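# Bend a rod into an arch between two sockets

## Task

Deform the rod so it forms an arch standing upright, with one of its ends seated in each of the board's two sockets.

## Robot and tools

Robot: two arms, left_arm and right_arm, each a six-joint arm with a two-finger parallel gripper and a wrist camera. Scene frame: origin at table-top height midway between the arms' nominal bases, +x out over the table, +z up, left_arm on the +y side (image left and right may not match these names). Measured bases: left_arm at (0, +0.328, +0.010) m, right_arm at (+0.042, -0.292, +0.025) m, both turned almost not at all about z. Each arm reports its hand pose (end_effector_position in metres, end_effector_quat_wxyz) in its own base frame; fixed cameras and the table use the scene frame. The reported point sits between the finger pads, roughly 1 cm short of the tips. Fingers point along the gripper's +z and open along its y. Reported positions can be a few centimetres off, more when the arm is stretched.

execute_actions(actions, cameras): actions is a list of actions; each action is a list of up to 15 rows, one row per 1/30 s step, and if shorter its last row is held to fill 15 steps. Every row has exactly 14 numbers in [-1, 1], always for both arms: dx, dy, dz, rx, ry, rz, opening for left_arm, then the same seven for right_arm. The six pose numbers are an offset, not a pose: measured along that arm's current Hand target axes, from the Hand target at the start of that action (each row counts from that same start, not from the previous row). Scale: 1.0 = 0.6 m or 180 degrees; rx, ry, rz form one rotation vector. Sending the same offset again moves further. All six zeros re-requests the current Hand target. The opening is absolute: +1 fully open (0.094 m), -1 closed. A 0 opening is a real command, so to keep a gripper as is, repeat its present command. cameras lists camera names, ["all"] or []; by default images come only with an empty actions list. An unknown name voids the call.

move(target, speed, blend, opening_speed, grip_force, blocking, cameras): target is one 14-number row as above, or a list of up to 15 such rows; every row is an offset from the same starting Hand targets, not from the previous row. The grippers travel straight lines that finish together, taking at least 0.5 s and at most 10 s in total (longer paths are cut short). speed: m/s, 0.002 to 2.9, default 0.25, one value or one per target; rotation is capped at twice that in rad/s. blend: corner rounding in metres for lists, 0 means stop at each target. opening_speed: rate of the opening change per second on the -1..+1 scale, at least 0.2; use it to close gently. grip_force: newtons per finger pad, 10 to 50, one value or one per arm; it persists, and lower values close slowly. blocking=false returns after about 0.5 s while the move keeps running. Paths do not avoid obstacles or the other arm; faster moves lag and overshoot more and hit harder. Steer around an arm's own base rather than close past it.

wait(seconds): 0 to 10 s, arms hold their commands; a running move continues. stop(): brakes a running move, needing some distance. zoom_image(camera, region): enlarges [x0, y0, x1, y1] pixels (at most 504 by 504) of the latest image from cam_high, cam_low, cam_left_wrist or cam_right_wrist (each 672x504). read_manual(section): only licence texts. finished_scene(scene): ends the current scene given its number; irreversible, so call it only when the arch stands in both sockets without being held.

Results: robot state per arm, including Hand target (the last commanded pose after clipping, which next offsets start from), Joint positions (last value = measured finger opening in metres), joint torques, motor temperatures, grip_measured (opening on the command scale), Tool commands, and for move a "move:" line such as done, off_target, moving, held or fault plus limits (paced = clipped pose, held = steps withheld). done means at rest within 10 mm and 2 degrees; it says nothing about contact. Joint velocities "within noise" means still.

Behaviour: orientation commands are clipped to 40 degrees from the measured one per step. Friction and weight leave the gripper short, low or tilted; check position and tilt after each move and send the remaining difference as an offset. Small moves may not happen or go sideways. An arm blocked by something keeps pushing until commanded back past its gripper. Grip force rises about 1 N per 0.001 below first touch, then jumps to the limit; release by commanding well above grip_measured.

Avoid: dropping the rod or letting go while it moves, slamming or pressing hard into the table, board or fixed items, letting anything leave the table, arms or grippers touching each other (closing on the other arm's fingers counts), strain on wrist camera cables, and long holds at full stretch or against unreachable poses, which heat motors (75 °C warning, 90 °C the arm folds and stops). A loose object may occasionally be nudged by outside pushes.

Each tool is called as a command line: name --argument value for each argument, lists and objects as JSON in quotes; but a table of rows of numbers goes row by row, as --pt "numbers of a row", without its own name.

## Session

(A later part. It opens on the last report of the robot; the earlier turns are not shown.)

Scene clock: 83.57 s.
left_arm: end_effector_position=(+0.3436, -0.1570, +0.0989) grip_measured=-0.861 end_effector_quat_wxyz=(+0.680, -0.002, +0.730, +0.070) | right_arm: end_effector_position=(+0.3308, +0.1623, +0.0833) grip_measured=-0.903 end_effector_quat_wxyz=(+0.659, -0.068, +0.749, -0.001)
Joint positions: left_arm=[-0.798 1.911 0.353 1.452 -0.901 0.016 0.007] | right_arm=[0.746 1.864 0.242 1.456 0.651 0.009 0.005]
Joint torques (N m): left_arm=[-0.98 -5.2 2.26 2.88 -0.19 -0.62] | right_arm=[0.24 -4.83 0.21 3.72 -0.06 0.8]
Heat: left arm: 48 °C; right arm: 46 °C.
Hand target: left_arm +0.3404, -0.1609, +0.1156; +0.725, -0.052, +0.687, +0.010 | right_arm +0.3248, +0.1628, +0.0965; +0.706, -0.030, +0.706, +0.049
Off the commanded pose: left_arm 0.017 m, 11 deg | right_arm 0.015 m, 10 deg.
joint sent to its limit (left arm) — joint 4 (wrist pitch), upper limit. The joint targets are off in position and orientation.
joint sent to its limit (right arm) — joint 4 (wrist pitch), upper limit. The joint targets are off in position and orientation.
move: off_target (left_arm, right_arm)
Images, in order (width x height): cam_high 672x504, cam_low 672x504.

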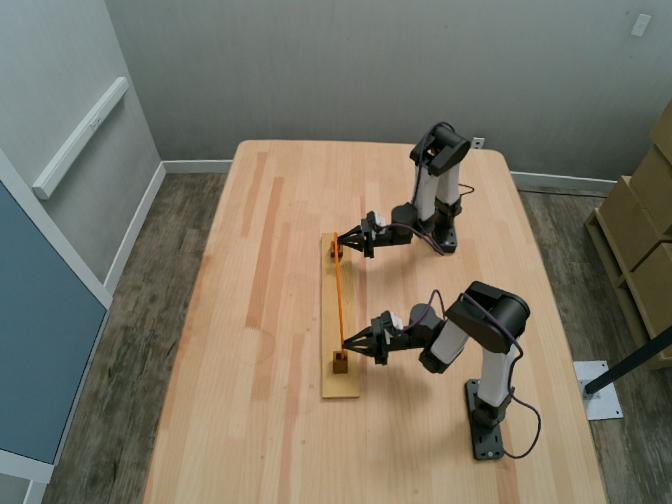

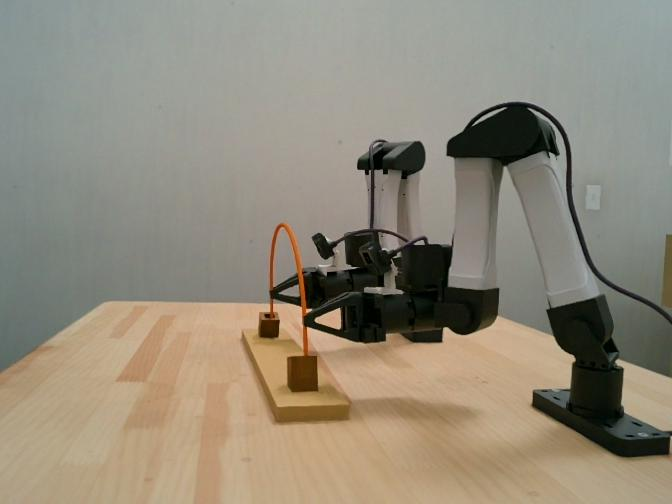

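move --target '[-0.008, 0, 0, 0, 0, 0, 0.2, -0.008, 0, 0, 0, 0, 0, 0.2]' --speed 0.03 --opening_speed 0.35 --cameras '["cam_high", "cam_low", "cam_left_wrist", "cam_right_wrist"]'

zoom_image --camera "cam_low" --region '[230, 220, 370, 400]'

Scene clock: 88.80 s.
left_arm: end_effector_position=(+0.3409, -0.1566, +0.0966) grip_measured=+0.197 end_effector_quat_wxyz=(+0.680, -0.020, +0.732, +0.051) | right_arm: end_effector_position=(+0.3252, +0.1578, +0.0782) grip_measured=+0.198 end_effector_quat_wxyz=(+0.652, -0.057, +0.756, +0.009)
Joint positions: left_arm=[-0.803 1.911 0.342 1.454 -0.901 -0.043 0.056] | right_arm=[0.748 1.859 0.216 1.456 0.651 0.053 0.056]
Joint torques (N m): left_arm=[-0.79 -6.31 3 2.87 -0.18 -0.01] | right_arm=[0.25 -5.59 2.04 3.72 -0.09 0.22]
Motor temperatures (°C): left_arm=[22 27 34 50 22 23 24] | right_arm=[25 25 35 48 25 23 24]
Heat: left arm: 50 °C; right arm: 48 °C.
Hand target: left_arm +0.3401, -0.1606, +0.1204; +0.725, -0.052, +0.687, +0.010 | right_arm +0.3248, +0.1627, +0.1013; +0.706, -0.030, +0.706, +0.049
Off the commanded pose: left_arm 0.024 m, 9 deg | right_arm 0.024 m, 10 deg.
joint sent to its limit (left arm) — joint 4 (wrist pitch), upper limit. The joint targets are off in position and orientation.
joint sent to its limit (right arm) — joint 4 (wrist pitch), upper limit. The joint targets are off in position and orientation.
move: off_target (left_arm, right_arm)
camera_calibration:
cam_left_wrist: T_world_to_cam=[[0.14502, -0.987456, -0.0624447, -0.188774], [-0.50156, -0.018965, -0.864915, 0.286719], [0.852882, 0.15675, -0.498018, -0.0994131], [0, 0, 0, 1]] pos_world=[0.255971, -0.165385, 0.186691]
cam_right_wrist: T_world_to_cam=[[0.132254, -0.990423, 0.0396361, 0.118419], [-0.577848, -0.109528, -0.808762, 0.29992], [0.805357, 0.084058, -0.5868, -0.108642], [0, 0, 0, 1]] pos_world=[0.245143, 0.159267, 0.174119]

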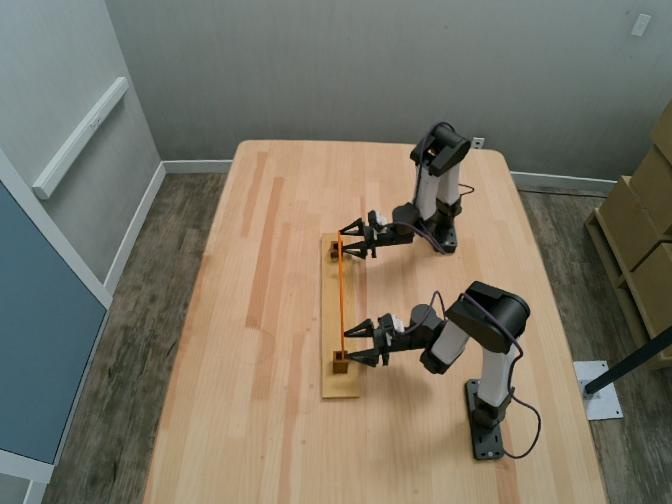

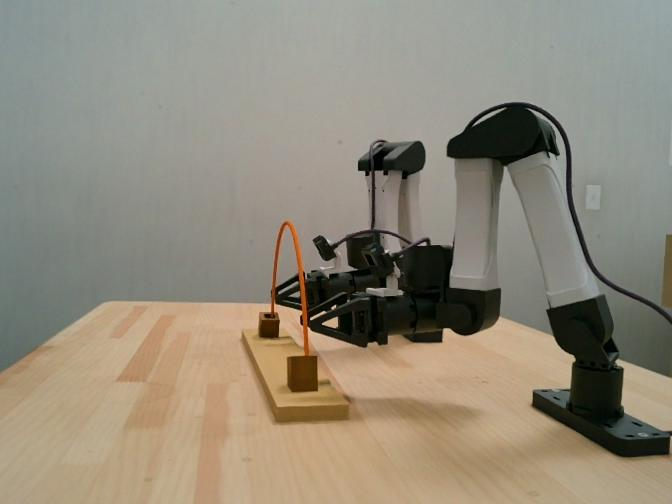

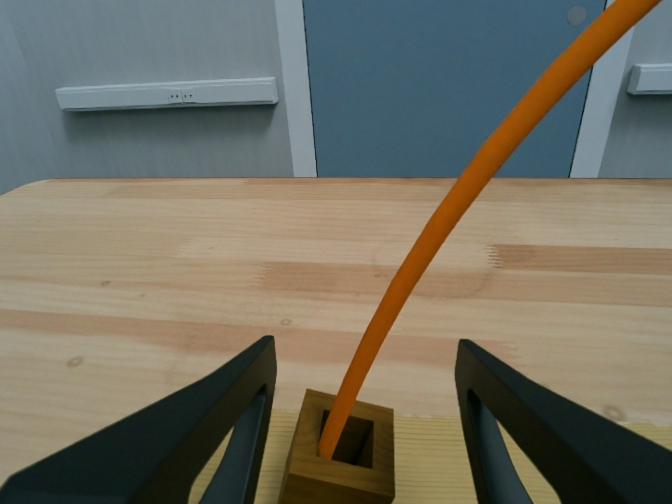

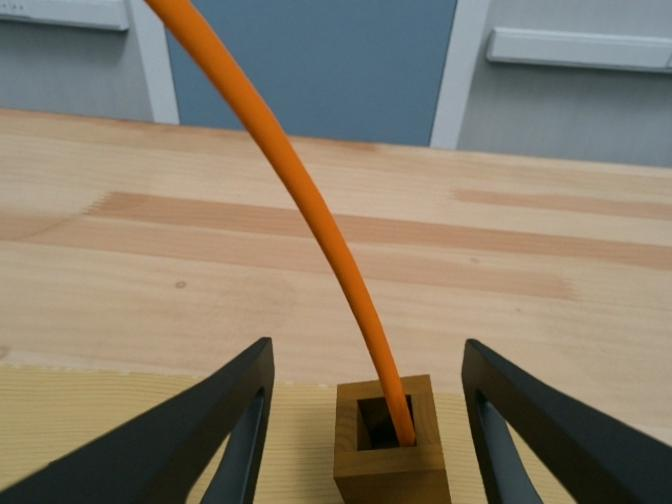

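Scaled by 2.800 from the camera's 672x504 image, which has a finer 960x720 frame.

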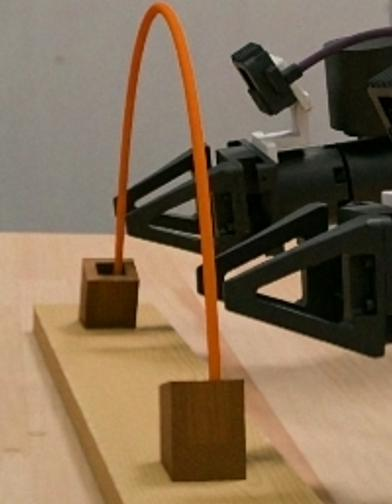

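move --pt "-0.013 -0.0003 -0.091 0 0 0 0.2 -0.0085 0.0002 -0.0918 0 0 0 0.2" --pt "-0.1725 -0.01 -0.1165 0 0 0 0.2 -0.1668 0.0047 -0.1247 0 0 0 0.2" --speed '[0.06, 0.12]' --blend '[0.005, 0]' --cameras '["all"]'

zoom_image --camera "cam_low" --region '[230, 220, 370, 400]'

Scene clock: 95.60 s.
left_arm: end_effector_position=(+0.2647, -0.1646, +0.2073) grip_measured=+0.197 end_effector_quat_wxyz=(+0.721, -0.032, +0.692, +0.026) | right_arm: end_effector_position=(+0.2485, +0.1520, +0.1898) grip_measured=+0.198 end_effector_quat_wxyz=(+0.703, -0.044, +0.709, +0.036)
Joint positions: left_arm=[-1.099 1.285 0.279 1.115 -1.18 0.091 0.056] | right_arm=[1.052 0.944 0.14 0.787 0.938 0.003 0.056]
Joint torques (N m): left_arm=[-0.7 -4.21 7.8 1.46 -0.16 0] | right_arm=[-0.32 -2.17 9.17 1.8 -0.08 0.23]
Heat: left arm: 49 °C; right arm: 48 °C.
Hand target: left_arm +0.2652, -0.1670, +0.2203; +0.725, -0.052, +0.687, +0.010 | right_arm +0.2504, +0.1545, +0.2014; +0.706, -0.030, +0.706, +0.049
Off the commanded pose: left_arm 0.013 m, 3 deg | right_arm 0.012 m, 2 deg.
move: off_target (left_arm, right_arm)
camera_calibration:
cam_left_wrist: T_world_to_cam=[[0.131727, -0.991286, 0.000445006, -0.188851], [-0.397341, -0.0532118, -0.916127, 0.321424], [0.908168, 0.120502, -0.400888, -0.0187755], [0, 0, 0, 1]] pos_world=[0.169643, -0.167839, 0.287022]
cam_right_wrist: T_world_to_cam=[[0.151025, -0.988514, -0.00554555, 0.121961], [-0.462528, -0.0657048, -0.884167, 0.324261], [0.873647, 0.136096, -0.467139, -0.0284742], [0, 0, 0, 1]] pos_world=[0.156437, 0.145741, 0.274075]

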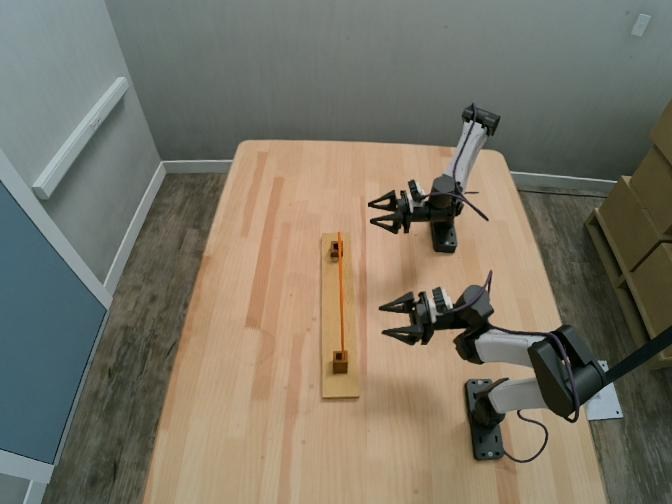

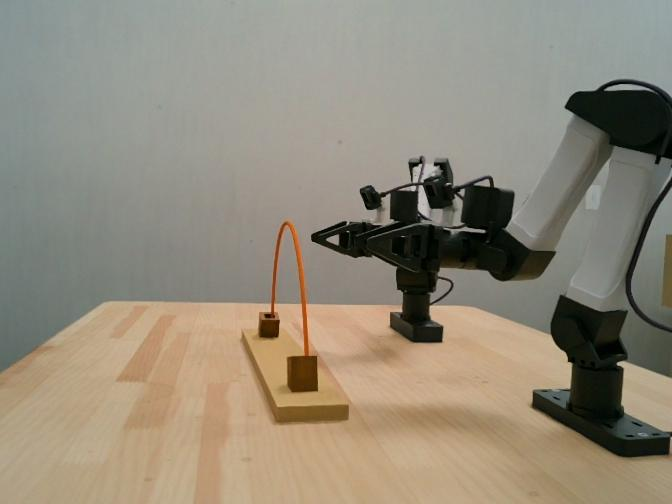

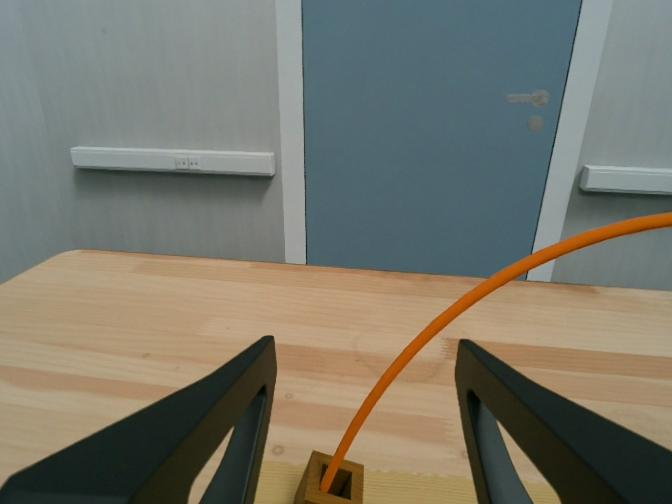

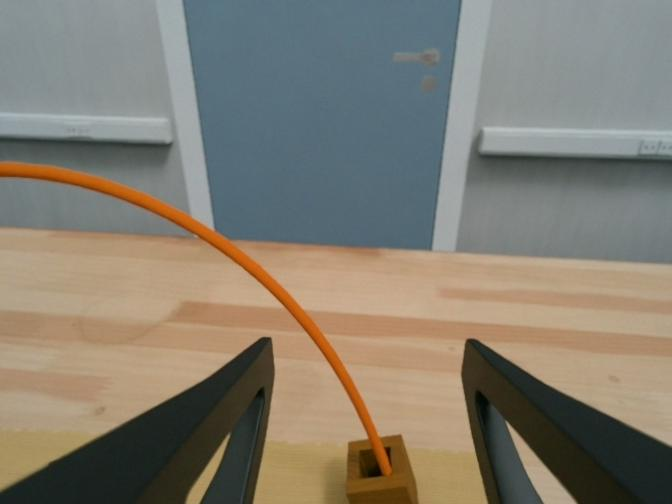

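Scaled by 2.800 from the camera's 672x504 image, which has a finer 960x720 frame.

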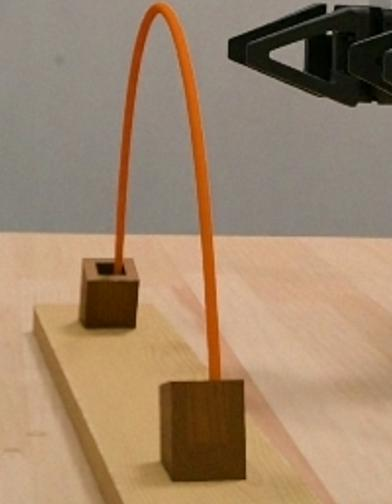

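The arch is upright, both ends are in the sockets, and the arms are clear.

finished_scene --scene 3

The scene is finished: the task was done.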